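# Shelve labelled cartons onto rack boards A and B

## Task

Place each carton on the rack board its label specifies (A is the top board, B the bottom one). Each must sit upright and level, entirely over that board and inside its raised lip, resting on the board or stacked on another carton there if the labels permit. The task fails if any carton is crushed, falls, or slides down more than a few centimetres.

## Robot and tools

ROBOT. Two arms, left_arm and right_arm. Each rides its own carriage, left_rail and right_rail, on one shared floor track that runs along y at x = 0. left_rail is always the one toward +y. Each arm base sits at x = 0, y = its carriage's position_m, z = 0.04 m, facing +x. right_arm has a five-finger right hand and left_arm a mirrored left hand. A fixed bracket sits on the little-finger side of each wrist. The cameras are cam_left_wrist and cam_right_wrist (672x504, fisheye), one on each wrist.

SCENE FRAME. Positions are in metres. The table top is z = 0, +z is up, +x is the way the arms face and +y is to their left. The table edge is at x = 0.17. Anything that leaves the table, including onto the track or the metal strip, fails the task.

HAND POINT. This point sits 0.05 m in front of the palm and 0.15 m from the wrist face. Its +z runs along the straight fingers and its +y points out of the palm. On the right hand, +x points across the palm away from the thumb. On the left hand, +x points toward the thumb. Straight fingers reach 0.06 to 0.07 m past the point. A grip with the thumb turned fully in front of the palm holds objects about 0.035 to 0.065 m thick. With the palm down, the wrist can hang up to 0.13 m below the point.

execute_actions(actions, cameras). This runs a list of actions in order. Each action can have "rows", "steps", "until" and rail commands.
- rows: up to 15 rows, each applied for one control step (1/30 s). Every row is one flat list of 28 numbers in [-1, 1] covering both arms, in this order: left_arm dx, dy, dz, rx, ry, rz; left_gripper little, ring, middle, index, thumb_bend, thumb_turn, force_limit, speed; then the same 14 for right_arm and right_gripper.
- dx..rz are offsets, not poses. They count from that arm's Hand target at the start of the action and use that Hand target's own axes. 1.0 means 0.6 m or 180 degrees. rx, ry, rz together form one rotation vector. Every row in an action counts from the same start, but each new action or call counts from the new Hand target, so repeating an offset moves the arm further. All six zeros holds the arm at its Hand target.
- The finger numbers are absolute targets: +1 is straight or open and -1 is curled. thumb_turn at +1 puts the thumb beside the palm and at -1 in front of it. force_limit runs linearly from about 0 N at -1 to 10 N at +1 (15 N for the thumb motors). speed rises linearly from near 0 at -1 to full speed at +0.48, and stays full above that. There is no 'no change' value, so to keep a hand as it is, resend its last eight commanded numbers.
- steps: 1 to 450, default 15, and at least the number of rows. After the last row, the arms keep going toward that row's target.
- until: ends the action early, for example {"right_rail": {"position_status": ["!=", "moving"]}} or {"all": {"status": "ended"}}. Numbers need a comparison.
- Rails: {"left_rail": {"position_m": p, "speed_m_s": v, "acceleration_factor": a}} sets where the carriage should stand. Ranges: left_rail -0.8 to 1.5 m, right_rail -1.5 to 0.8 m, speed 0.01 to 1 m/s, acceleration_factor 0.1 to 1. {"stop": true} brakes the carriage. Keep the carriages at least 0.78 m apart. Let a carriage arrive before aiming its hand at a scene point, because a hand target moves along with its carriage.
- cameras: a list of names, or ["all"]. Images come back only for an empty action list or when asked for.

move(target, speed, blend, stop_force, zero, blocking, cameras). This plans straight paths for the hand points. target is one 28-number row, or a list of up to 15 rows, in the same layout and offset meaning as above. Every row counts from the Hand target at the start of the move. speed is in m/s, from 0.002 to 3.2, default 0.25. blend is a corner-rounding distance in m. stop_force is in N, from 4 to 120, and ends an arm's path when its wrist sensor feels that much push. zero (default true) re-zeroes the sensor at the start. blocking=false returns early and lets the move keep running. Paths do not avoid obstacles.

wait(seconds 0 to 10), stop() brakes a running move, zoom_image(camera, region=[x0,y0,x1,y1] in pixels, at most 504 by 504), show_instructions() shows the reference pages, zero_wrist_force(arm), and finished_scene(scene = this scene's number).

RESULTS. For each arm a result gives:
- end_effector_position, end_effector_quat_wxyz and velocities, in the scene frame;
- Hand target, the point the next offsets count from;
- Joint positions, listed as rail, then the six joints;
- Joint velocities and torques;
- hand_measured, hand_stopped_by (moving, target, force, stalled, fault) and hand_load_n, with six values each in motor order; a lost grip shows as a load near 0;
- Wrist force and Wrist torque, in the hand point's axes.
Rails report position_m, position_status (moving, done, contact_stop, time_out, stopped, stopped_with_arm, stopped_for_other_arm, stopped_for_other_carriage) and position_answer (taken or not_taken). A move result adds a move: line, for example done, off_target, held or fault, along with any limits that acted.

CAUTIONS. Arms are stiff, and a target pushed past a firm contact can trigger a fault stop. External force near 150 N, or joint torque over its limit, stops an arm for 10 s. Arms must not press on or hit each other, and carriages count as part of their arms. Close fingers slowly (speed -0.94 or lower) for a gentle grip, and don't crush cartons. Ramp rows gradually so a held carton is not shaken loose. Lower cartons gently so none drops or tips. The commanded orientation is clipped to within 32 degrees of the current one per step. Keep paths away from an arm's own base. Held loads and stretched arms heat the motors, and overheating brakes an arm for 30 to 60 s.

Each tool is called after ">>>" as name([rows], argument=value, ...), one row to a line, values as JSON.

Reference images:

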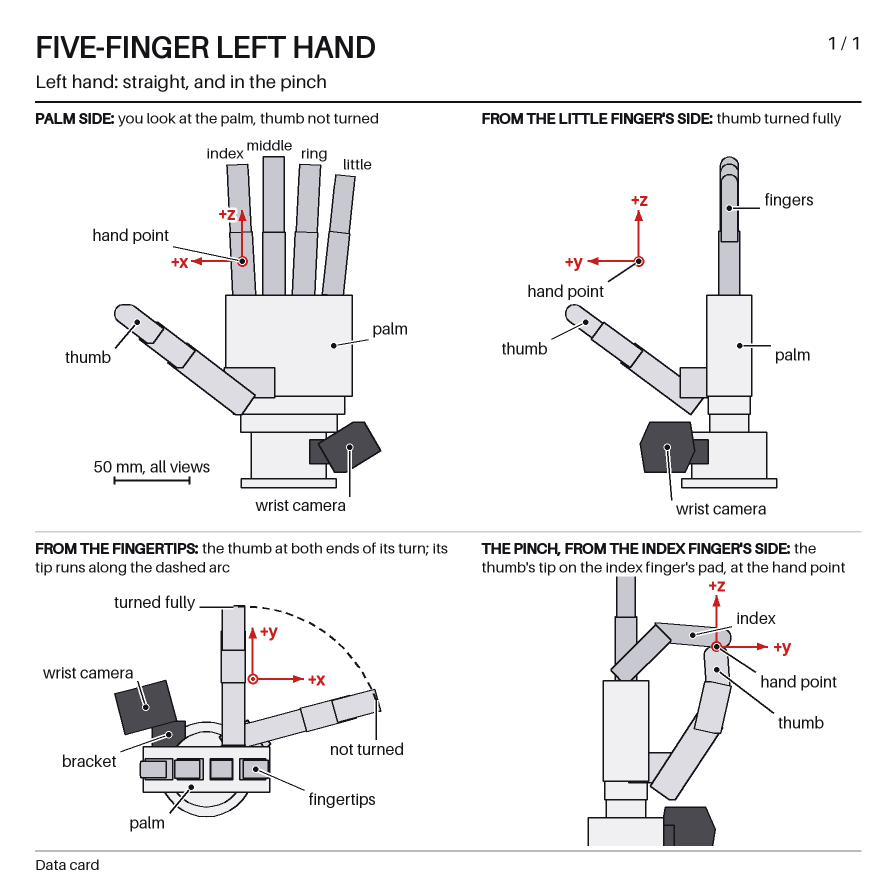

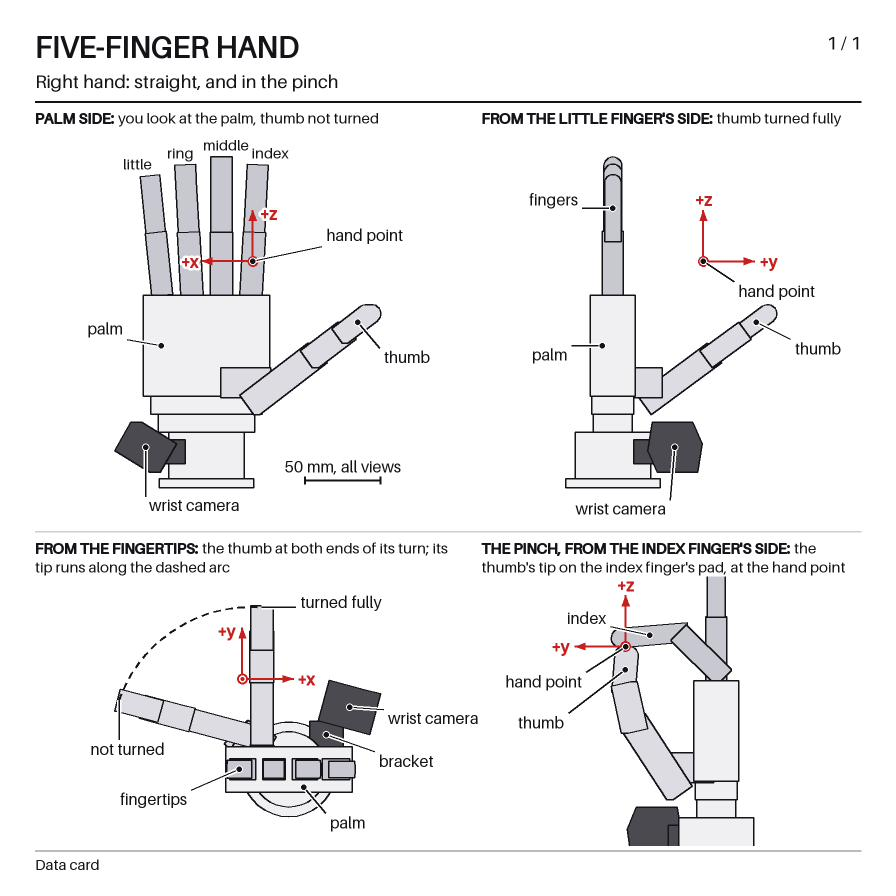

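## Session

>>> execute_actions(actions=[])

>>> show_instructions()

Scene clock: 0.00 s.
left_arm: end_effector_position=(+0.3860, +0.7187, +0.6206) hand_measured=(+1.000, +1.000, +1.000, +1.000, +1.000, +1.000) hand_load_n=(+0.0, +0.0, +0.0, +0.0, +0.0, +0.0) hand_stopped_by=(target, target, target, target, target, target) hand_force_limit=0.00 hand_speed=-0.80 end_effector_quat_wxyz=(+0.000, +1.000, +0.000, +0.000) | right_arm: end_effector_position=(+0.3860, -0.5609, +0.6206) hand_measured=(+1.000, +1.000, +1.000, +1.000, +1.000, +1.000) hand_load_n=(+0.0, +0.0, +0.0, +0.0, +0.0, +0.0) hand_stopped_by=(target, target, target, target, target, target) hand_force_limit=0.00 hand_speed=-0.80 end_effector_quat_wxyz=(+0.000, +0.000, +1.000, +0.000)
Joint positions: left_arm=[0.7 -0.281 -1.782 1.662 1.69 1.571 1.29] | right_arm=[-0.7 -0.281 -1.782 1.662 1.69 1.571 -1.851]
Joint velocities: within noise
Joint torques (N m): no reading
Wrist force (N): no reading
Wrist torque (N m): no reading
Wrist force, peak (N): no reading
Hand target: left_arm +0.3860, +0.7187, +0.6206; +0.000, +1.000, +0.000, +0.000 | right_arm +0.3860, -0.5609, +0.6206; +0.000, +0.000, +1.000, +0.000
left_rail: position_m=0.700 position_status=done
right_rail: position_m=-0.700 position_status=done

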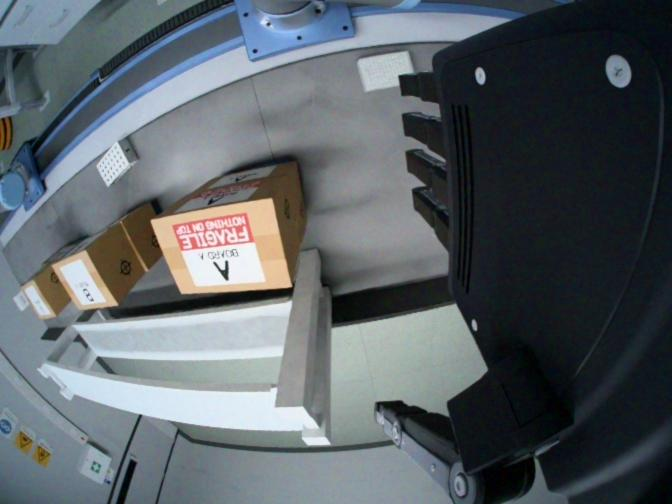

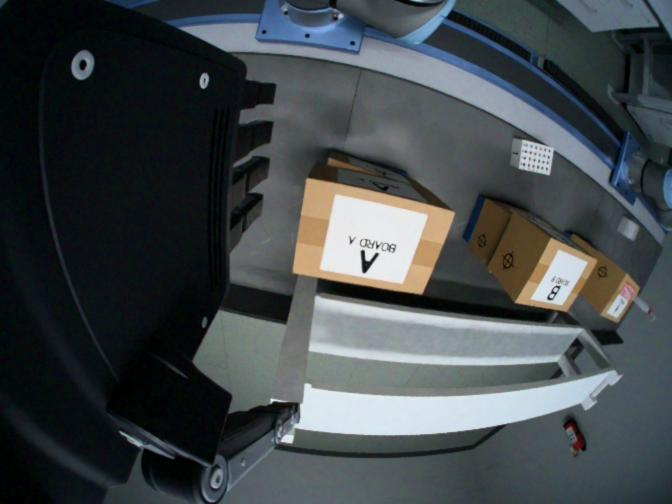

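Reference images for this scene: FIVE-FINGER LEFT HAND page 1, FIVE-FINGER HAND page 1.

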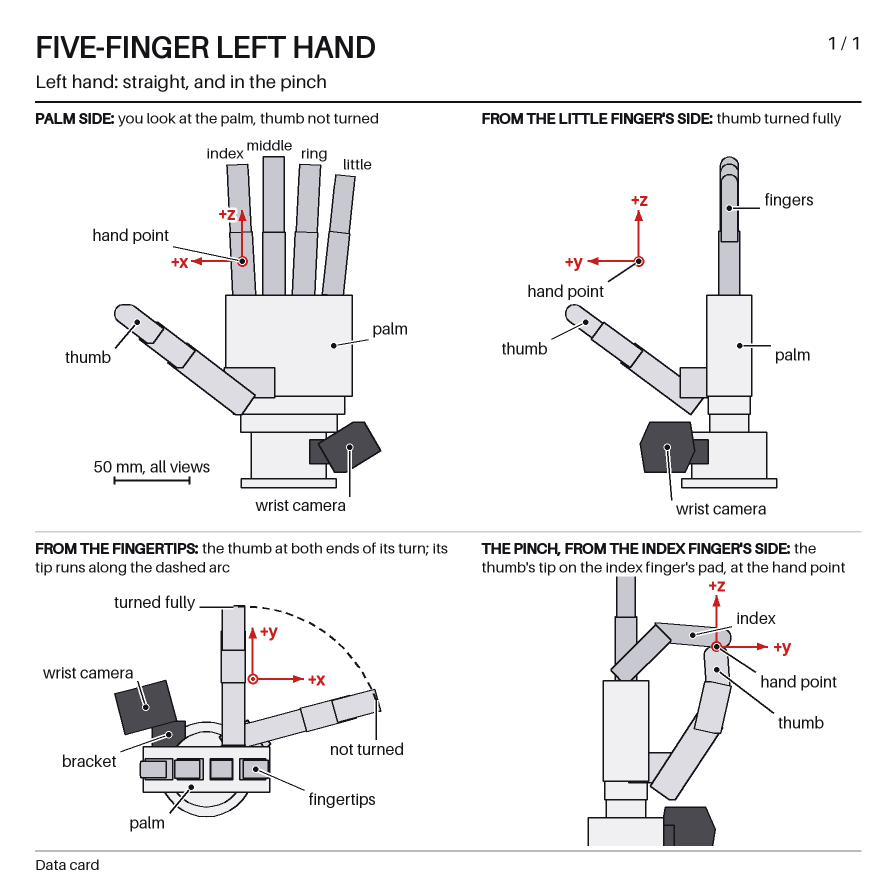

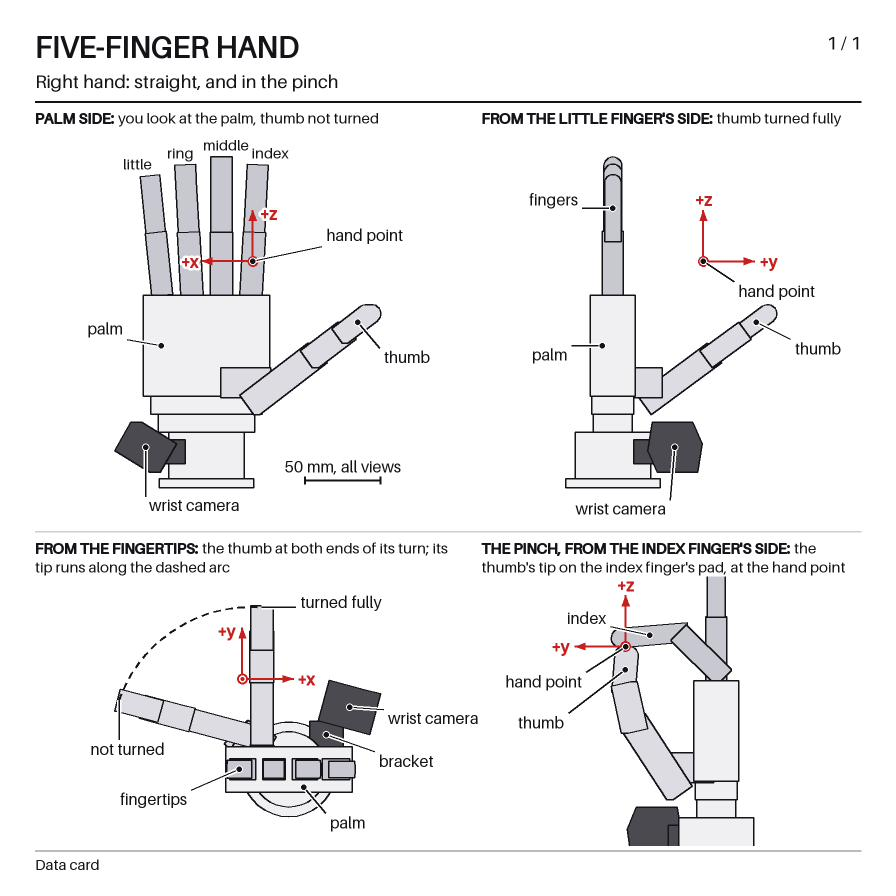

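>>> zoom_image(camera="cam_left_wrist", region=[0, 120, 340, 340])

>>> zoom_image(camera="cam_right_wrist", region=[280, 110, 672, 340])

>>> zoom_image(camera="cam_left_wrist", region=[140, 150, 320, 310])

>>> zoom_image(camera="cam_right_wrist", region=[280, 130, 470, 300])

>>> zoom_image(camera="cam_right_wrist", region=[450, 120, 660, 330])

Scaled by 1.482 from the camera's 672x504 image, which has a finer 960x720 frame.

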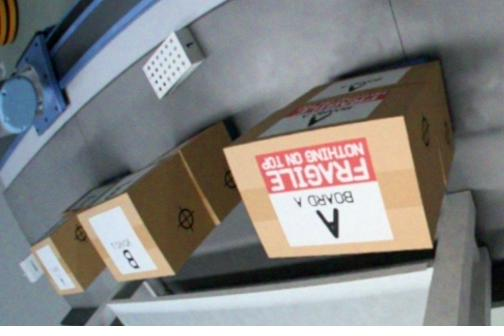

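Scaled by 1.286 from the camera's 672x504 image, which has a finer 960x720 frame.

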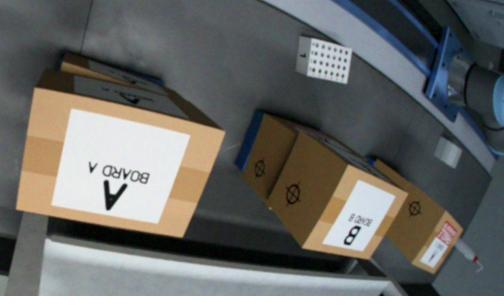

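Scaled by 2.800 from the camera's 672x504 image, which has a finer 960x720 frame.

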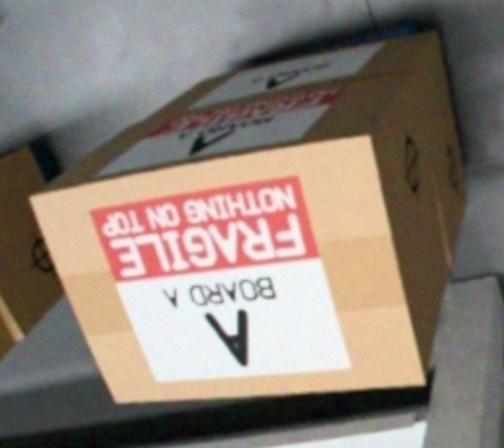

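Scaled by 2.653 from the camera's 672x504 image, which has a finer 960x720 frame.

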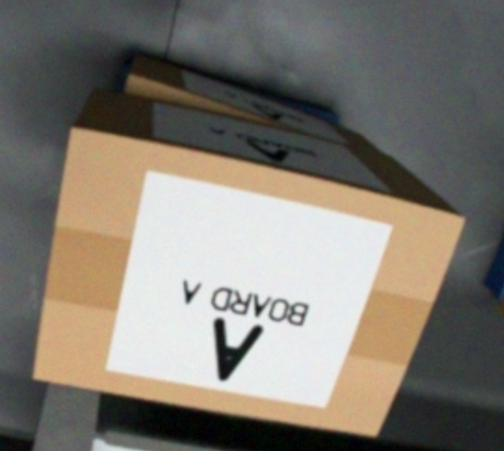

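Scaled by 2.400 from the camera's 672x504 image, which has a finer 960x720 frame.

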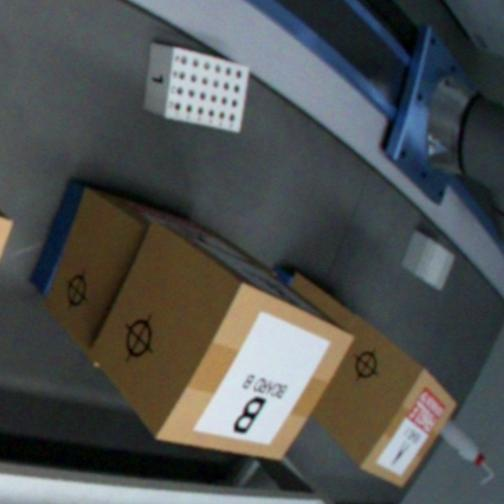

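>>> move(target=[-0.0933, 0.365, 0.1, 0, 0.22, 0, 1, 1, 1, 1, 1, 1, 0, -0.8, 0.0933, 0.183, 0.1, 0, -0.22, 0, 1, 1, 1, 1, 1, 1, 0, -0.8], speed=0.25, cameras=["all"])

Scene clock: 24.53 s.
left_arm: end_effector_position=(+0.3301, +0.4997, +0.5607) hand_measured=(+1.000, +1.000, +1.000, +1.000, +1.000, +1.000) hand_load_n=(+0.0, +0.0, +0.0, +0.0, -0.5, +0.0) hand_stopped_by=(target, target, target, target, target, target) hand_force_limit=0.00 hand_speed=-0.80 end_effector_quat_wxyz=(+0.000, +0.941, +0.000, +0.339) | right_arm: end_effector_position=(+0.3300, -0.4511, +0.5606) hand_measured=(+1.000, +1.000, +1.000, +1.000, +1.000, +1.000) hand_load_n=(+0.0, +0.0, +0.0, +0.0, +0.0, +0.0) hand_stopped_by=(target, target, target, target, target, target) hand_force_limit=0.00 hand_speed=-0.80 end_effector_quat_wxyz=(+0.339, +0.000, +0.941, +0.000)
Joint positions: left_arm=[0.7 -1.901 -2.214 2.205 1.841 0.924 -0.418] | right_arm=[-0.7 0.1 -2.119 1.98 1.022 1.635 -1.493]
Joint torques (N m): left_arm=[-18.31 -0.76 -29.25 6.44 1.04 -2.81] | right_arm=[15.2 19.69 -30.99 -0.6 2.99 3.09]
Wrist force (N): left_arm=[1.9 -0.3 0.3] | right_arm=[0.1 -1.1 0.1]
Wrist torque (N m): left_arm=[-0.01 -0.19 0.13] | right_arm=[-0.12 0.14 -0.12]
Wrist force, peak (N): left_arm=[2.7 0.5 0.7] | right_arm=[0.2 -1.3 0.5]
Hand target: left_arm +0.3300, +0.4997, +0.5606; +0.000, +0.941, +0.000, +0.339 | right_arm +0.3300, -0.4511, +0.5606; +0.339, +0.000, +0.941, +0.000
Off the commanded pose: left_arm 0.000 m, 0 deg | right_arm 0.000 m, 0 deg.
left_rail: position_m=0.700 position_status=done
right_rail: position_m=-0.700 position_status=done
move: done
camera_calibration:
cam_left_wrist: T_world_to_cam=[[0.171738, 0.976354, 0.131299, -0.616544], [0.331321, -0.182758, 0.925649, -0.533384], [0.927757, -0.115467, -0.354873, 0.0655296], [0, 0, 0, 1]] pos_world=[0.22181, 0.512051, 0.597933]
cam_right_wrist: T_world_to_cam=[[-0.146435, 0.97816, -0.147509, 0.577008], [0.356686, 0.191296, 0.914429, -0.541647], [0.922677, 0.0812904, -0.376908, 0.0609322], [0, 0, 0, 1]] pos_world=[0.221472, -0.465745, 0.603378]

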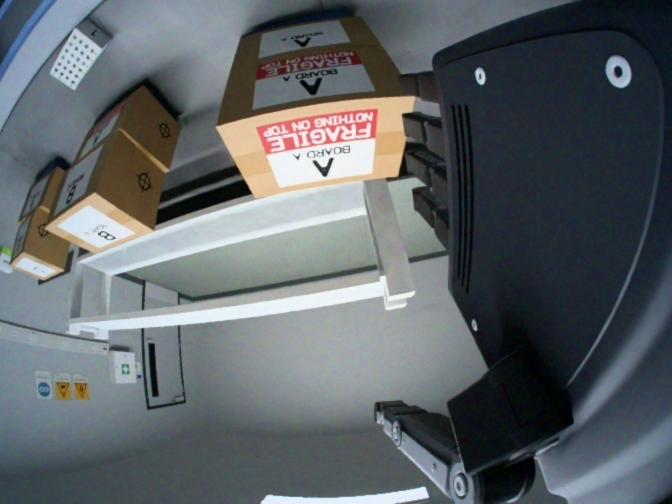

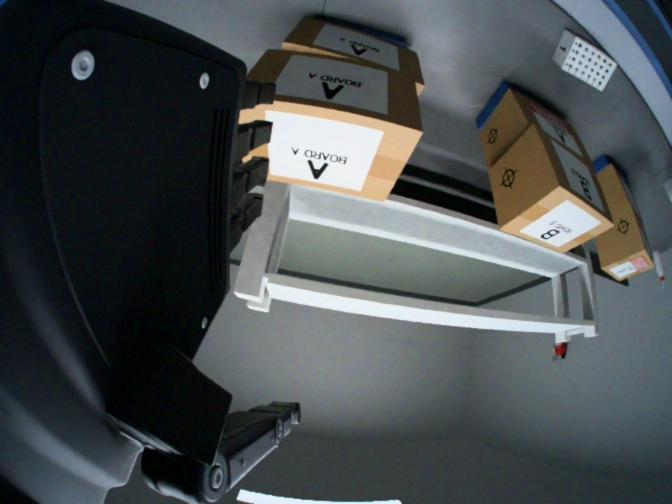

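>>> zoom_image(camera="cam_left_wrist", region=[200, 0, 430, 210])

>>> zoom_image(camera="cam_left_wrist", region=[0, 60, 200, 290])

>>> zoom_image(camera="cam_right_wrist", region=[235, 0, 435, 210])

>>> zoom_image(camera="cam_right_wrist", region=[460, 20, 672, 300])

Scaled by 2.191 from the camera's 672x504 image, which has a finer 960x720 frame.

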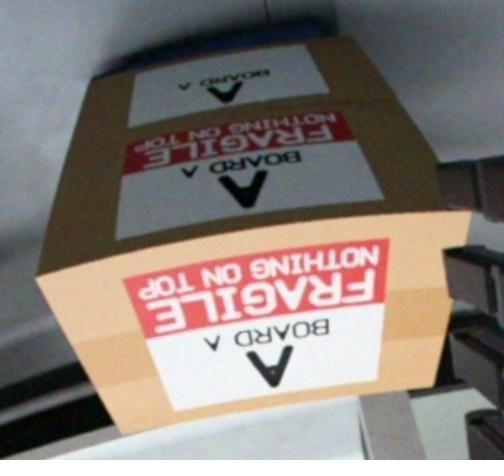

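Scaled by 2.191 from the camera's 672x504 image, which has a finer 960x720 frame.

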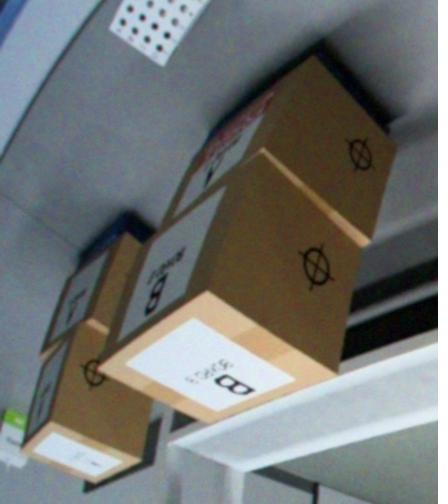

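Scaled by 2.400 from the camera's 672x504 image, which has a finer 960x720 frame.

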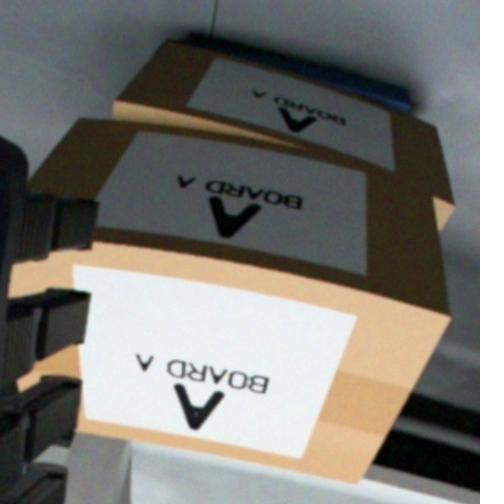

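Scaled by 1.800 from the camera's 672x504 image, which has a finer 960x720 frame.

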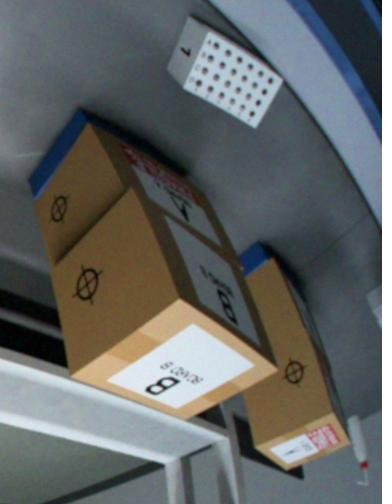

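>>> execute_actions([
  {"right_rail": {"position_m": -0.9, "speed_m_s": 0.5, "acceleration_factor": 0.4}, "steps": 90, "until": {"right_rail": {"position_status": ["!=", "moving"]}}},
  {"left_rail": {"position_m": 0.42, "speed_m_s": 0.5, "acceleration_factor": 0.4}, "steps": 90, "until": {"left_rail": {"position_status": ["!=", "moving"]}}},
], cameras=["all"])

Scene clock: 79.10 s.
left_arm: end_effector_position=(+0.3300, +0.2197, +0.5606) hand_measured=(+1.000, +1.000, +1.000, +1.000, +1.000, +1.000) hand_load_n=(+0.0, +0.0, +0.0, +0.0, +0.0, +0.0) hand_stopped_by=(target, target, target, target, target, target) hand_force_limit=0.00 hand_speed=-0.80 end_effector_quat_wxyz=(+0.000, +0.941, +0.000, +0.339) | right_arm: end_effector_position=(+0.3300, -0.6511, +0.5606) hand_measured=(+1.000, +1.000, +1.000, +1.000, +1.000, +1.000) hand_load_n=(+0.0, +0.0, +0.0, +0.0, -0.5, +0.0) hand_stopped_by=(target, target, target, target, target, target) hand_force_limit=0.00 hand_speed=-0.80 end_effector_quat_wxyz=(+0.339, +0.000, +0.941, +0.000)
Joint positions: left_arm=[0.42 -1.902 -2.214 2.206 1.842 0.924 -0.42] | right_arm=[-0.9 0.1 -2.119 1.98 1.021 1.635 -1.493]
Joint torques (N m): left_arm=[-4.01 20.25 -33.72 4.79 1.11 -2.76] | right_arm=[3.78 5.82 -45.19 0.64 0.01 2.71]
Wrist force (N): left_arm=[1.8 -0.3 0.6] | right_arm=[0.2 -1.2 0.3]
Wrist torque (N m): left_arm=[-0.02 -0.16 0.12] | right_arm=[-0.15 0.12 -0.12]
Wrist force, peak (N): left_arm=[2.1 -1.6 0.5] | right_arm=[0.2 -2.1 0.3]
Hand target: left_arm +0.3300, +0.2197, +0.5606; +0.000, +0.941, +0.000, +0.339 | right_arm +0.3300, -0.6511, +0.5606; +0.339, +0.000, +0.941, +0.000
Off the commanded pose: left_arm 0.000 m, 0 deg | right_arm 0.000 m, 0 deg.
left_rail: position_m=0.420 speed_m_s=0.50 position_status=done
right_rail: position_m=-0.900 speed_m_s=0.50 position_status=done
camera_calibration:
cam_left_wrist: T_world_to_cam=[[0.171625, 0.976365, 0.13136, -0.343259], [0.331218, -0.182763, 0.925685, -0.584503], [0.927814, -0.115362, -0.354757, 0.0331963], [0, 0, 0, 1]] pos_world=[0.22171, 0.232151, 0.597932]
cam_right_wrist: T_world_to_cam=[[-0.146435, 0.97816, -0.147509, 0.77264], [0.356686, 0.191296, 0.914429, -0.503388], [0.922677, 0.0812904, -0.376908, 0.0771903], [0, 0, 0, 1]] pos_world=[0.221472, -0.665745, 0.603378]

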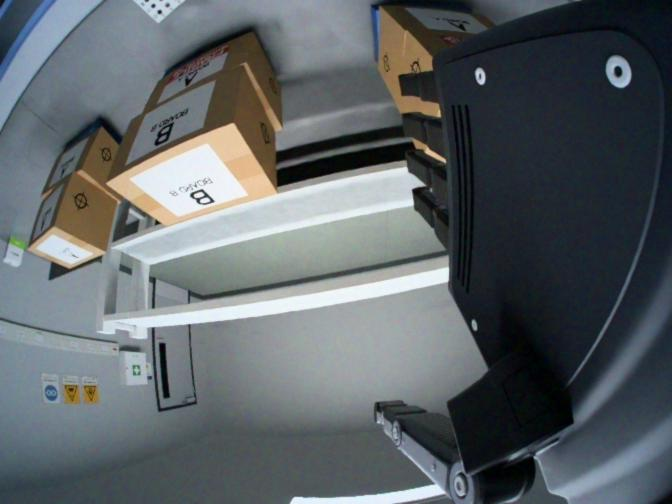

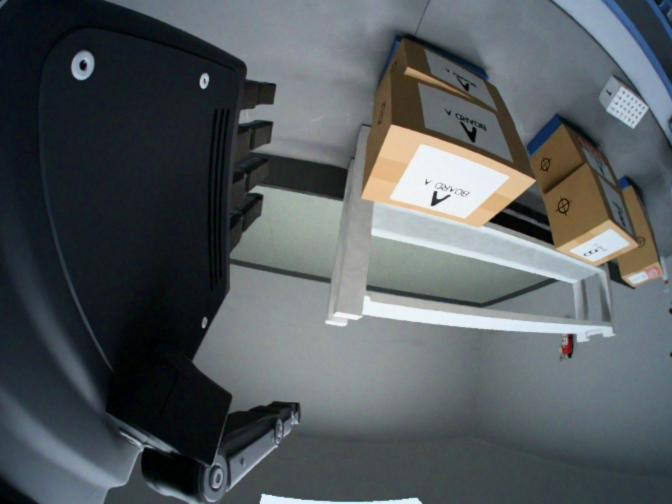

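>>> move([
  [0.1413, 0.9495, 0.1169, -0.0276, 0.2796, 0.0130, 1, 1, 1, 1, 1, 1, 0, -0.8, -0.1413, 0.0518, 0.1169, -0.0348, -0.2796, -0.0164, 1, 1, 1, 1, 1, 1, 0, -0.8],
  [-0.0607, 0.965, 0.4487, -0.0276, 0.2796, 0.0130, 1, 1, 1, 1, 1, 1, 0, -0.8, 0.0568, 0.0697, 0.4518, -0.0348, -0.2796, -0.0164, 1, 1, 1, 1, 1, 1, 0, -0.8],
], speed=[0.3, 0.2], blend=[0.04, 0], cameras=["all"])

Scene clock: 117.57 s.
left_arm: end_effector_position=(+0.4728, -0.3597, +0.3302) hand_measured=(+1.000, +1.000, +1.000, +1.000, +1.000, +1.000) hand_load_n=(+0.0, +0.0, -0.5, +0.0, +0.0, +0.0) hand_stopped_by=(target, target, target, target, target, target) hand_force_limit=0.00 hand_speed=-0.80 end_effector_quat_wxyz=(-0.001, +0.726, +0.002, +0.688) | right_arm: end_effector_position=(+0.4765, -0.6093, +0.3301) hand_measured=(+1.000, +1.000, +1.000, +1.000, +1.000, +1.000) hand_load_n=(-0.5, +0.0, +0.0, +0.0, +0.0, +0.0) hand_stopped_by=(target, target, target, target, target, target) hand_force_limit=0.00 hand_speed=-0.80 end_effector_quat_wxyz=(+0.706, -0.041, +0.706, +0.041)
Joint positions: left_arm=[0.42 -1.53 -0.935 1.557 0.359 0.065 0.59] | right_arm=[-0.9 0.112 -1.872 2.615 -0.743 1.566 -1.571]
Joint torques (N m): left_arm=[18.18 -91.75 -22.94 0.17 1.99 2.75] | right_arm=[13.28 6.3 -25.44 -4.34 2.66 2.58]
Wrist force (N): left_arm=[3.3 0.9 2.6] | right_arm=[0.3 -0.3 -1.0]
Wrist torque (N m): left_arm=[0.00 -0.39 0.09] | right_arm=[0.24 0.15 -0.08]
Wrist force, peak (N): left_arm=[4.9 0.4 2.1] | right_arm=[1.5 0.1 -1.5]
Hand target: left_arm +0.4736, -0.3593, +0.3300; +0.033, +0.707, -0.033, +0.706 | right_arm +0.4765, -0.6093, +0.3300; +0.706, -0.041, +0.706, +0.041
Off the commanded pose: left_arm 0.001 m, 6 deg | right_arm 0.000 m, 0 deg.
left_rail: position_m=0.420 speed_m_s=0.50 position_status=done
right_rail: position_m=-0.900 speed_m_s=0.50 position_status=done
move: off_target (left_arm)
camera_calibration:
cam_left_wrist: T_world_to_cam=[[0.0145416, 0.976721, 0.21402, 0.275325], [-0.455071, -0.184126, 0.871211, -0.135063], [0.890337, -0.110063, 0.4418, -0.491291], [0, 0, 0, 1]] pos_world=[0.371947, -0.347858, 0.275796]
cam_right_wrist: T_world_to_cam=[[-0.0940352, 0.97382, -0.206957, 0.71121], [-0.496144, 0.134386, 0.857777, 0.0376381], [0.863133, 0.183342, 0.470518, -0.337407], [0, 0, 0, 1]] pos_world=[0.37678, -0.635788, 0.273661]

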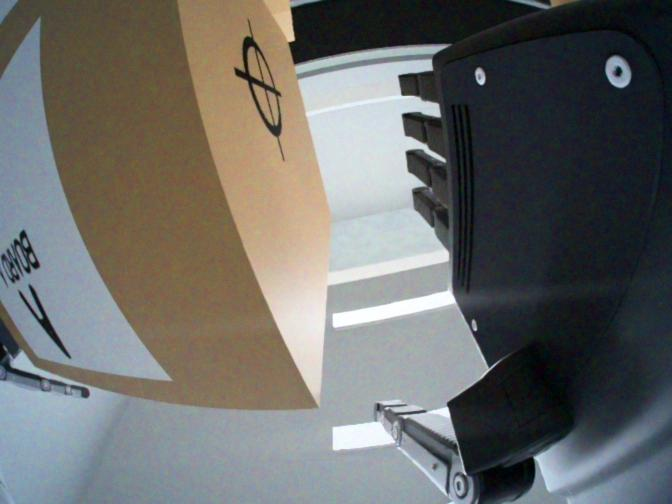

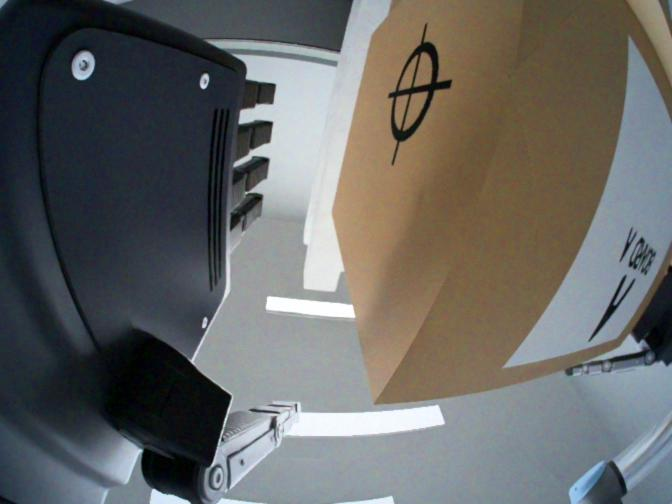

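>>> move([
  [0, 0, 0, -0.125, 0, 0, 1, 1, 1, 1, 1, 1, 0, -0.8, 0, 0, 0, 0, 0, 0, 1, 1, 1, 1, 1, 1, 0, -0.8],
  [0, 0, 0, 0, 0, 0, 1, 1, 1, 1, 1, 1, 0, -0.8, 0, 0, 0, 0, 0, 0, 1, 1, 1, 1, 1, 1, 0, -0.8],
], speed=0.15, cameras=["all"])

Scene clock: 129.90 s.
left_arm: end_effector_position=(+0.4736, -0.3593, +0.3300) hand_measured=(+1.000, +1.000, +1.000, +1.000, +1.000, +1.000) hand_load_n=(+0.0, +0.0, +0.0, +0.0, +0.0, +0.0) hand_stopped_by=(target, target, target, target, target, target) hand_force_limit=0.00 hand_speed=-0.80 end_effector_quat_wxyz=(+0.033, +0.707, -0.033, +0.706) | right_arm: end_effector_position=(+0.4765, -0.6093, +0.3300) hand_measured=(+1.000, +1.000, +1.000, +1.000, +1.000, +1.000) hand_load_n=(+0.0, +0.0, +0.0, +0.0, +0.0, +0.0) hand_stopped_by=(target, target, target, target, target, target) hand_force_limit=0.00 hand_speed=-0.80 end_effector_quat_wxyz=(+0.706, -0.041, +0.706, +0.041)
Joint positions: left_arm=[0.42 -1.515 -1.134 1.808 -0.671 0.149 1.568] | right_arm=[-0.9 0.112 -1.872 2.615 -0.743 1.566 -1.571]
Joint torques (N m): left_arm=[-16.9 -56.09 -39.57 2.03 -3.63 -2.63] | right_arm=[15.8 6.06 -25.07 -3.88 2.53 2.84]
Wrist force (N): left_arm=[3.7 -0.5 3.1] | right_arm=[0.3 -0.1 -1.3]
Wrist torque (N m): left_arm=[-0.34 -0.50 0.41] | right_arm=[0.29 0.17 -0.08]
Wrist force, peak (N): left_arm=[4.1 -0.5 3.5] | right_arm=[0.5 -0.2 -1.5]
Hand target: left_arm +0.4736, -0.3593, +0.3300; +0.033, +0.707, -0.033, +0.706 | right_arm +0.4765, -0.6093, +0.3300; +0.706, -0.041, +0.706, +0.041
Off the commanded pose: left_arm 0.000 m, 0 deg | right_arm 0.000 m, 0 deg.
left_rail: position_m=0.420 speed_m_s=0.50 position_status=done
right_rail: position_m=-0.900 speed_m_s=0.50 position_status=done
move: done
camera_calibration:
cam_left_wrist: T_world_to_cam=[[0.0988859, 0.971388, 0.215931, 0.232547], [-0.516536, -0.135364, 0.845498, -0.0793506], [0.850536, -0.195144, 0.488371, -0.518946], [0, 0, 0, 1]] pos_world=[0.377399, -0.337904, 0.270315]
cam_right_wrist: T_world_to_cam=[[-0.0940352, 0.97382, -0.206957, 0.71121], [-0.496144, 0.134386, 0.857777, 0.0376381], [0.863133, 0.183342, 0.470518, -0.337407], [0, 0, 0, 1]] pos_world=[0.37678, -0.635788, 0.273661]

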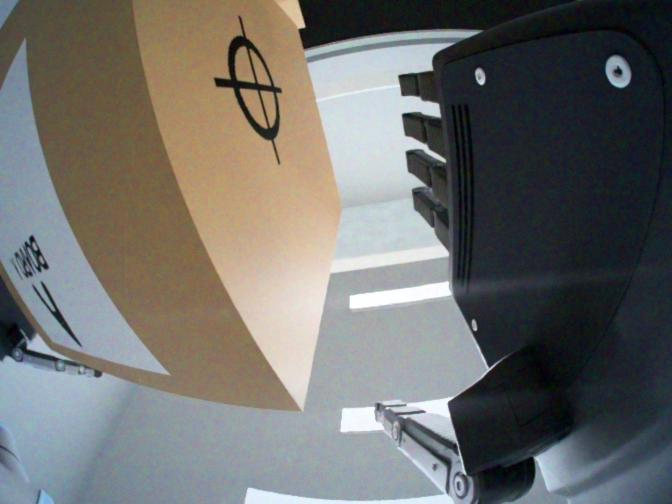

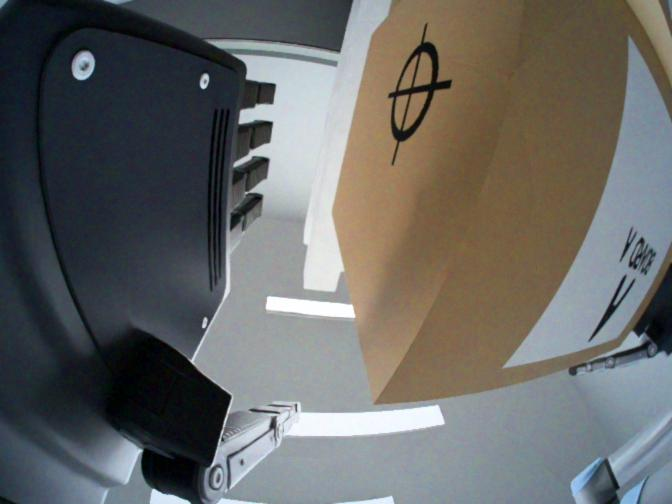

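>>> move(target=[-0.02, 0.0725, -0.011, -0.0022, 0, 0, 1, 1, 1, 1, 1, 1, 0, -0.8, 0.02, 0.0708, -0.0125, 0.0017, 0, 0, 1, 1, 1, 1, 1, 1, 0, -0.8], speed=0.05)

>>> zero_wrist_force(arm="left_arm")

>>> zero_wrist_force(arm="right_arm")

>>> move(target=[0, 0.0332, 0.0035, 0, 0, 0, 1, 1, 1, 1, 1, 1, 0, -0.8, 0, 0.0332, 0.0035, 0, 0, 0, 1, 1, 1, 1, 1, 1, 0, -0.8], speed=0.012, stop_force=6)

>>> move(target=[0, 0.015, 0.0016, 0, 0, 0, 1, 1, 1, 1, 1, 1, 0, -0.8, 0, 0.015, 0.0016, 0, 0, 0, 1, 1, 1, 1, 1, 1, 0, -0.8], speed=0.006, stop_force=25, cameras=["all"])

Scene clock: 154.93 s.
left_arm: end_effector_position=(+0.4630, -0.4019, +0.3180) hand_measured=(+1.000, +1.000, +1.000, +1.000, +1.000, +1.000) hand_load_n=(+0.0, +0.0, +0.0, +0.0, +0.0, +0.0) hand_stopped_by=(target, target, target, target, target, target) hand_force_limit=0.00 hand_speed=-0.80 end_effector_quat_wxyz=(+0.035, +0.706, -0.035, +0.706) | right_arm: end_effector_position=(+0.4641, -0.5680, +0.3181) hand_measured=(+1.000, +1.000, +1.000, +1.000, +1.000, +1.000) hand_load_n=(+0.0, +0.0, +0.0, +0.0, -0.5, +0.0) hand_stopped_by=(target, target, target, target, target, target) hand_force_limit=0.00 hand_speed=-0.80 end_effector_quat_wxyz=(+0.706, -0.040, +0.706, +0.039)
Joint positions: left_arm=[0.42 -1.532 -1.073 1.735 -0.659 0.139 1.567] | right_arm=[-0.9 0.288 -1.785 2.591 -0.805 1.747 -1.571]
Joint torques (N m): left_arm=[-17.49 -59.86 -40.69 2.11 -3.57 -2.95] | right_arm=[15.22 -2.64 -43.22 -3.72 2.57 2.31]
Wrist force (N): left_arm=[3.3 0.1 3.1] | right_arm=[0.1 -0.4 -1.4]
Wrist torque (N m): left_arm=[-0.32 -0.42 0.37] | right_arm=[0.30 0.20 -0.09]
Wrist force, peak (N): left_arm=[4.0 -0.6 3.6] | right_arm=[0.2 -0.4 -1.7]
Hand target: left_arm +0.4630, -0.4020, +0.3180; +0.035, +0.706, -0.035, +0.706 | right_arm +0.4641, -0.5680, +0.3180; +0.706, -0.039, +0.706, +0.039
Off the commanded pose: left_arm 0.000 m, 0 deg | right_arm 0.000 m, 0 deg.
left_rail: position_m=0.420 speed_m_s=0.50 position_status=done
right_rail: position_m=-0.900 speed_m_s=0.50 position_status=done
move: done

Wrist force sensor zeroed.

Wrist force sensor zeroed.

Scene clock: 156.97 s.
left_arm: end_effector_position=(+0.4630, -0.4119, +0.3180) hand_measured=(+1.000, +1.000, +1.000, +1.000, +1.000, +1.000) hand_load_n=(+0.0, +0.0, +1.0, +0.0, +0.0, +0.0) hand_stopped_by=(target, target, target, target, target, target) hand_force_limit=0.00 hand_speed=-0.80 end_effector_quat_wxyz=(+0.035, +0.706, -0.035, +0.706) | right_arm: end_effector_position=(+0.4641, -0.5580, +0.3180) hand_measured=(+1.000, +1.000, +1.000, +1.000, +1.000, +1.000) hand_load_n=(+0.0, +0.0, +0.5, +0.0, +0.0, +0.0) hand_stopped_by=(target, target, target, target, target, target) hand_force_limit=0.00 hand_speed=-0.80 end_effector_quat_wxyz=(+0.706, -0.040, +0.706, +0.039)
Joint positions: left_arm=[0.42 -1.532 -1.06 1.714 -0.651 0.138 1.567] | right_arm=[-0.9 0.323 -1.765 2.577 -0.812 1.782 -1.571]
Joint torques (N m): left_arm=[-15.12 -85.01 -27.88 -3.87 5.42 0.34] | right_arm=[-14.66 -27.82 -23.67 0.25 -2.96 1.36]
Wrist force (N, zeroed by zero_wrist_force): left_arm=[1.1 -5.5 1.1] | right_arm=[-0.5 -5.7 -0.2]
Wrist torque (N m, zeroed by zero_wrist_force): left_arm=[0.24 0.10 0.12] | right_arm=[-0.15 0.04 -0.17]
Wrist force, peak (N, zeroed by zero_wrist_force): left_arm=[4.1 -19.8 0.7] | right_arm=[-4.2 -20.5 -6.5]
Hand target: left_arm +0.4630, -0.4119, +0.3180; +0.035, +0.706, -0.035, +0.706 (not the last commanded pose) | right_arm +0.4641, -0.5580, +0.3180; +0.706, -0.040, +0.706, +0.039 (not the last commanded pose)
Off the commanded pose: left_arm 0.010 m, 0 deg | right_arm 0.010 m, 0 deg.
left_rail: position_m=0.420 speed_m_s=0.50 position_status=done
right_rail: position_m=-0.900 speed_m_s=0.50 position_status=done
move: contact (left_arm, right_arm)

Scene clock: 158.27 s.
left_arm: end_effector_position=(+0.4630, -0.4124, +0.3180) hand_measured=(+1.000, +1.000, +1.000, +1.000, +1.000, +1.000) hand_load_n=(+0.0, +0.0, +2.5, +0.0, +0.0, +0.0) hand_stopped_by=(target, target, target, target, target, target) hand_force_limit=0.00 hand_speed=-0.80 end_effector_quat_wxyz=(+0.035, +0.706, -0.035, +0.706) | right_arm: end_effector_position=(+0.4640, -0.5575, +0.3179) hand_measured=(+1.000, +1.000, +1.000, +1.000, +1.000, +1.000) hand_load_n=(+0.0, +0.0, +1.0, +0.0, +0.0, +0.0) hand_stopped_by=(target, target, target, target, target, target) hand_force_limit=0.00 hand_speed=-0.80 end_effector_quat_wxyz=(+0.706, -0.039, +0.706, +0.039)
Joint positions: left_arm=[0.42 -1.532 -1.059 1.713 -0.65 0.138 1.567] | right_arm=[-0.9 0.325 -1.764 2.577 -0.812 1.785 -1.571]
Joint torques (N m): left_arm=[-18.79 -82.37 -34.74 -5.65 11.25 0] | right_arm=[-5.42 -16.75 -25.04 0.92 -8.88 1.53]
Wrist force (N, zeroed by zero_wrist_force): left_arm=[4.4 -25.7 -0.9] | right_arm=[-7.7 -28.9 -7.0]
Wrist torque (N m, zeroed by zero_wrist_force): left_arm=[0.46 -0.04 0.49] | right_arm=[-0.10 0.41 -1.10]
Wrist force, peak (N, zeroed by zero_wrist_force): left_arm=[7.5 -38.6 -3.4] | right_arm=[-8.8 -38.3 -9.5]
Hand target: left_arm +0.4630, -0.4124, +0.3180; +0.035, +0.706, -0.035, +0.706 (not the last commanded pose) | right_arm +0.4640, -0.5575, +0.3179; +0.706, -0.039, +0.706, +0.039 (not the last commanded pose)
Off the commanded pose: left_arm 0.009 m, 0 deg | right_arm 0.009 m, 0 deg.
left_rail: position_m=0.420 speed_m_s=0.50 position_status=done
right_rail: position_m=-0.900 speed_m_s=0.50 position_status=done
move: contact (left_arm, right_arm)
camera_calibration:
cam_left_wrist: T_world_to_cam=[[0.10541, 0.970733, 0.215794, 0.28454], [-0.517342, -0.131793, 0.84557, -0.080021], [0.849262, -0.20077, 0.488308, -0.516179], [0, 0, 0, 1]] pos_world=[0.36698, -0.390392, 0.258316]
cam_right_wrist: T_world_to_cam=[[-0.0886451, 0.974322, -0.206975, 0.6549], [-0.495192, 0.137187, 0.857884, 0.0359483], [0.864249, 0.178539, 0.470316, -0.333506], [0, 0, 0, 1]] pos_world=[0.364087, -0.583471, 0.261562]

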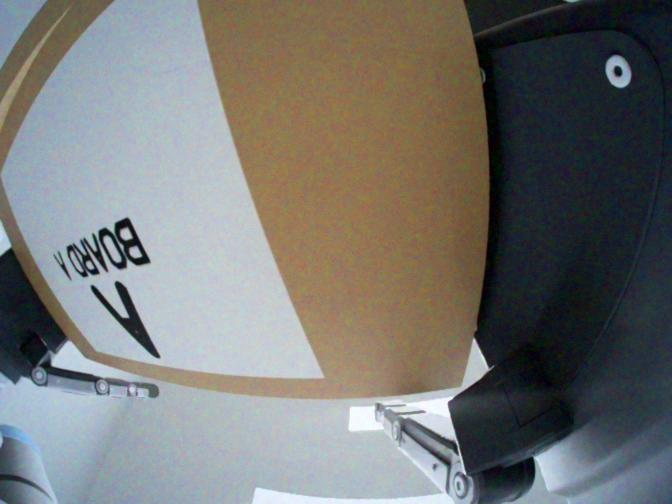

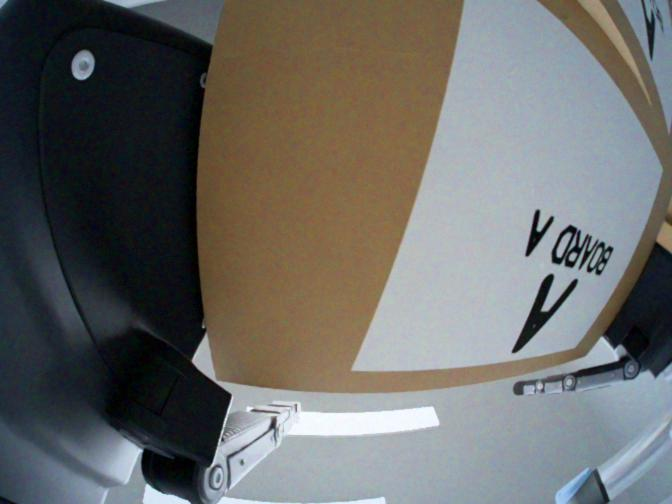

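>>> move(target=[0, 0.0004, 0, 0, 0, 0, 1, 1, 1, 1, 1, 1, 0, -0.8, 0, 0.0002, 0, -0.0018, 0, 0, 1, 1, 1, 1, 1, 1, 0, -0.8], speed=0.01)

>>> move(target=[0.0167, 0, 0, 0, 0, 0, 1, 1, 1, 1, 1, 1, 0, -0.8, -0.0167, 0, 0, 0, 0, 0, 1, 1, 1, 1, 1, 1, 0, -0.8], speed=0.02, cameras=["all"])

Scene clock: 165.53 s.
left_arm: end_effector_position=(+0.4630, -0.4126, +0.3180) hand_measured=(+1.000, +1.000, +1.000, +1.000, +1.000, +1.000) hand_load_n=(+0.0, +0.0, +3.0, +0.5, +0.0, -0.5) hand_stopped_by=(target, target, target, target, target, target) hand_force_limit=0.00 hand_speed=-0.80 end_effector_quat_wxyz=(+0.035, +0.706, -0.035, +0.706) | right_arm: end_effector_position=(+0.4640, -0.5574, +0.3179) hand_measured=(+1.000, +1.000, +1.000, +1.000, +1.000, +1.000) hand_load_n=(+0.0, +0.0, +2.5, +0.0, +0.0, +0.0) hand_stopped_by=(target, target, target, target, target, target) hand_force_limit=0.00 hand_speed=-0.80 end_effector_quat_wxyz=(+0.706, -0.041, +0.706, +0.041)
Joint positions: left_arm=[0.42 -1.532 -1.059 1.713 -0.65 0.138 1.567] | right_arm=[-0.9 0.32 -1.766 2.578 -0.811 1.774 -1.571]
Joint torques (N m): left_arm=[-26.35 -53.13 -55.77 -1.82 8.16 1.46] | right_arm=[1.37 -26.91 -28.03 0.16 -12.13 0.95]
Wrist force (N, zeroed by zero_wrist_force): left_arm=[6.0 -39.6 -4.2] | right_arm=[-7.2 -34.8 -9.4]
Wrist torque (N m, zeroed by zero_wrist_force): left_arm=[0.79 -0.37 0.76] | right_arm=[0.79 0.45 -1.11]
Wrist force, peak (N, zeroed by zero_wrist_force): left_arm=[6.0 -39.6 -4.2] | right_arm=[-7.2 -34.8 -9.4]
Hand target: left_arm +0.4630, -0.4126, +0.3180; +0.035, +0.706, -0.035, +0.706 | right_arm +0.4640, -0.5574, +0.3179; +0.706, -0.041, +0.706, +0.041
Off the commanded pose: left_arm 0.000 m, 0 deg | right_arm 0.000 m, 0 deg.
left_rail: position_m=0.420 speed_m_s=0.50 position_status=done
right_rail: position_m=-0.900 speed_m_s=0.50 position_status=done
move: done

Scene clock: 166.43 s.
left_arm: end_effector_position=(+0.4630, -0.4126, +0.3280) hand_measured=(+1.000, +1.000, +1.000, +1.000, +1.000, +1.000) hand_load_n=(+0.0, +0.0, +3.0, +0.5, +0.0, +0.0) hand_stopped_by=(target, target, target, target, target, target) hand_force_limit=0.00 hand_speed=-0.80 end_effector_quat_wxyz=(+0.035, +0.706, -0.035, +0.706) | right_arm: end_effector_position=(+0.4640, -0.5574, +0.3279) hand_measured=(+1.000, +1.000, +1.000, +1.000, +1.000, +1.000) hand_load_n=(+0.0, +0.0, +2.5, +0.0, +0.0, +0.0) hand_stopped_by=(target, target, target, target, target, target) hand_force_limit=0.00 hand_speed=-0.80 end_effector_quat_wxyz=(+0.706, -0.041, +0.706, +0.041)
Joint positions: left_arm=[0.42 -1.532 -1.069 1.707 -0.635 0.138 1.568] | right_arm=[-0.9 0.32 -1.788 2.568 -0.78 1.774 -1.571]
Joint torques (N m): left_arm=[-28.83 -88.46 -59.88 -2.2 12.18 -2.22] | right_arm=[-1.31 -26.95 -55.33 -3.5 -11.56 0.62]
Wrist force (N, zeroed by zero_wrist_force): left_arm=[-7.5 -34.8 -2.9] | right_arm=[8.0 -35.1 -4.7]
Wrist torque (N m, zeroed by zero_wrist_force): left_arm=[0.70 0.04 0.05] | right_arm=[0.71 0.21 -0.27]
Wrist force, peak (N, zeroed by zero_wrist_force): left_arm=[6.0 -39.8 -4.4] | right_arm=[8.0 -35.6 -4.6]
Hand target: left_arm +0.4630, -0.4126, +0.3280; +0.035, +0.706, -0.035, +0.706 | right_arm +0.4640, -0.5574, +0.3280; +0.706, -0.041, +0.706, +0.041
Off the commanded pose: left_arm 0.000 m, 0 deg | right_arm 0.000 m, 0 deg.
left_rail: position_m=0.420 speed_m_s=0.50 position_status=done
right_rail: position_m=-0.900 speed_m_s=0.50 position_status=done
move: done
camera_calibration:
cam_left_wrist: T_world_to_cam=[[0.105329, 0.970721, 0.215884, 0.282577], [-0.517425, -0.131892, 0.845503, -0.0884927], [0.849221, -0.20076, 0.488384, -0.521103], [0, 0, 0, 1]] pos_world=[0.36698, -0.390592, 0.268315]
cam_right_wrist: T_world_to_cam=[[-0.0940824, 0.97382, -0.206938, 0.659071], [-0.495949, 0.134388, 0.857889, 0.0261623], [0.86324, 0.183343, 0.470322, -0.33513], [0, 0, 0, 1]] pos_world=[0.36428, -0.583888, 0.271562]

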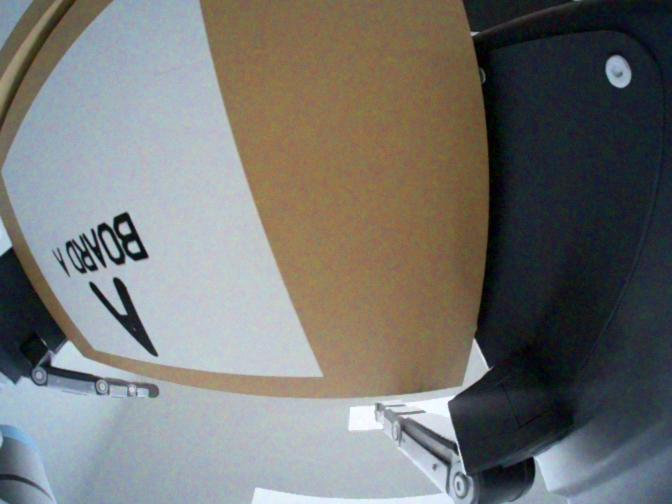

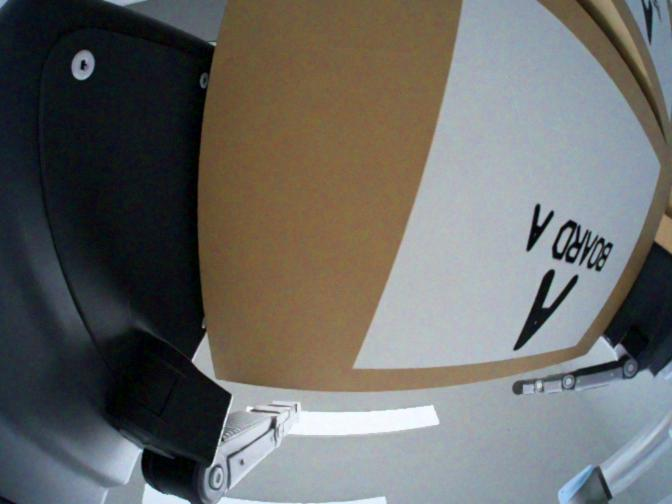

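>>> move(target=[0.2767, 0, 0, 0, 0, 0, 1, 1, 1, 1, 1, 1, 0, -0.8, -0.2767, 0.0003, 0, 0, 0, 0, 1, 1, 1, 1, 1, 1, 0, -0.8], speed=0.08)

>>> move(target=[0.2767, 0, 0, 0, 0, 0, 1, 1, 1, 1, 1, 1, 0, -0.8, -0.2767, 0.0003, 0, 0, 0, 0, 1, 1, 1, 1, 1, 1, 0, -0.8], speed=0.08)

Scene clock: 174.03 s.
left_arm: end_effector_position=(+0.4632, -0.4126, +0.4941) hand_measured=(+1.000, +1.000, +1.000, +1.000, +1.000, +1.000) hand_load_n=(+0.0, +0.0, +3.0, +0.5, -0.5, +0.0) hand_stopped_by=(target, target, target, target, target, target) hand_force_limit=0.00 hand_speed=-0.80 end_effector_quat_wxyz=(+0.035, +0.706, -0.035, +0.706) | right_arm: end_effector_position=(+0.4640, -0.5572, +0.4940) hand_measured=(+1.000, +1.000, +1.000, +1.000, +1.000, +1.000) hand_load_n=(+0.0, +0.0, +2.5, +0.0, +0.0, +0.0) hand_stopped_by=(target, target, target, target, target, target) hand_force_limit=0.00 hand_speed=-0.80 end_effector_quat_wxyz=(+0.706, -0.041, +0.706, +0.041)
Joint positions: left_arm=[0.42 -1.532 -1.201 1.574 -0.371 0.138 1.568] | right_arm=[-0.9 0.321 -2.017 2.356 -0.339 1.775 -1.571]
Joint torques (N m): left_arm=[-20.79 -52.31 -66.24 -3.25 11.28 -2.61] | right_arm=[9.9 -14.64 -62.96 -3.42 -15.49 1.51]
Wrist force (N, zeroed by zero_wrist_force): left_arm=[-8.0 -47.5 -4.1] | right_arm=[6.6 -47.7 -6.0]
Wrist torque (N m, zeroed by zero_wrist_force): left_arm=[0.66 -0.29 0.53] | right_arm=[0.61 0.16 -0.47]
Wrist force, peak (N, zeroed by zero_wrist_force): left_arm=[-8.0 -47.5 -4.1] | right_arm=[6.6 -47.7 -6.0]
Hand target: left_arm +0.4631, -0.4126, +0.4941; +0.035, +0.706, -0.035, +0.706 | right_arm +0.4641, -0.5572, +0.4940; +0.706, -0.041, +0.706, +0.041
Off the commanded pose: left_arm 0.000 m, 0 deg | right_arm 0.000 m, 0 deg.
left_rail: position_m=0.420 speed_m_s=0.50 position_status=done
right_rail: position_m=-0.900 speed_m_s=0.50 position_status=done
move: done

Scene clock: 176.83 s.
left_arm: end_effector_position=(+0.4632, -0.4126, +0.6601) hand_measured=(+1.000, +1.000, +1.000, +1.000, +1.000, +1.000) hand_load_n=(+0.0, +0.5, +3.0, +0.5, +0.0, +0.0) hand_stopped_by=(target, target, target, target, target, target) hand_force_limit=0.00 hand_speed=-0.80 end_effector_quat_wxyz=(+0.035, +0.706, -0.035, +0.706) | right_arm: end_effector_position=(+0.4641, -0.5570, +0.6600) hand_measured=(+1.000, +1.000, +1.000, +1.000, +1.000, +1.000) hand_load_n=(+0.0, +0.0, +2.5, +0.5, -0.5, +0.0) hand_stopped_by=(target, target, target, target, target, target) hand_force_limit=0.00 hand_speed=-0.80 end_effector_quat_wxyz=(+0.706, -0.041, +0.706, +0.041)
Joint positions: left_arm=[0.42 -1.532 -1.264 1.362 -0.095 0.139 1.568] | right_arm=[-0.9 0.321 -2.076 2.09 -0.013 1.775 -1.571]
Joint torques (N m): left_arm=[-19.27 -36.31 -64.41 -5.02 13.6 -2.51] | right_arm=[44.04 11.48 -64.86 -3.66 -13.34 0.74]
Wrist force (N, zeroed by zero_wrist_force): left_arm=[-8.9 -60.3 -5.0] | right_arm=[6.6 -61.0 -7.3]
Wrist torque (N m, zeroed by zero_wrist_force): left_arm=[0.58 -0.16 0.85] | right_arm=[0.43 0.17 -0.78]
Wrist force, peak (N, zeroed by zero_wrist_force): left_arm=[-8.6 -60.4 -5.0] | right_arm=[6.4 -61.2 -7.4]
Hand target: left_arm +0.4632, -0.4126, +0.6601; +0.035, +0.706, -0.035, +0.706 | right_arm +0.4641, -0.5570, +0.6600; +0.706, -0.041, +0.706, +0.041
Off the commanded pose: left_arm 0.000 m, 0 deg | right_arm 0.000 m, 0 deg.
left_rail: position_m=0.420 speed_m_s=0.50 position_status=done
right_rail: position_m=-0.900 speed_m_s=0.50 position_status=done
move: done


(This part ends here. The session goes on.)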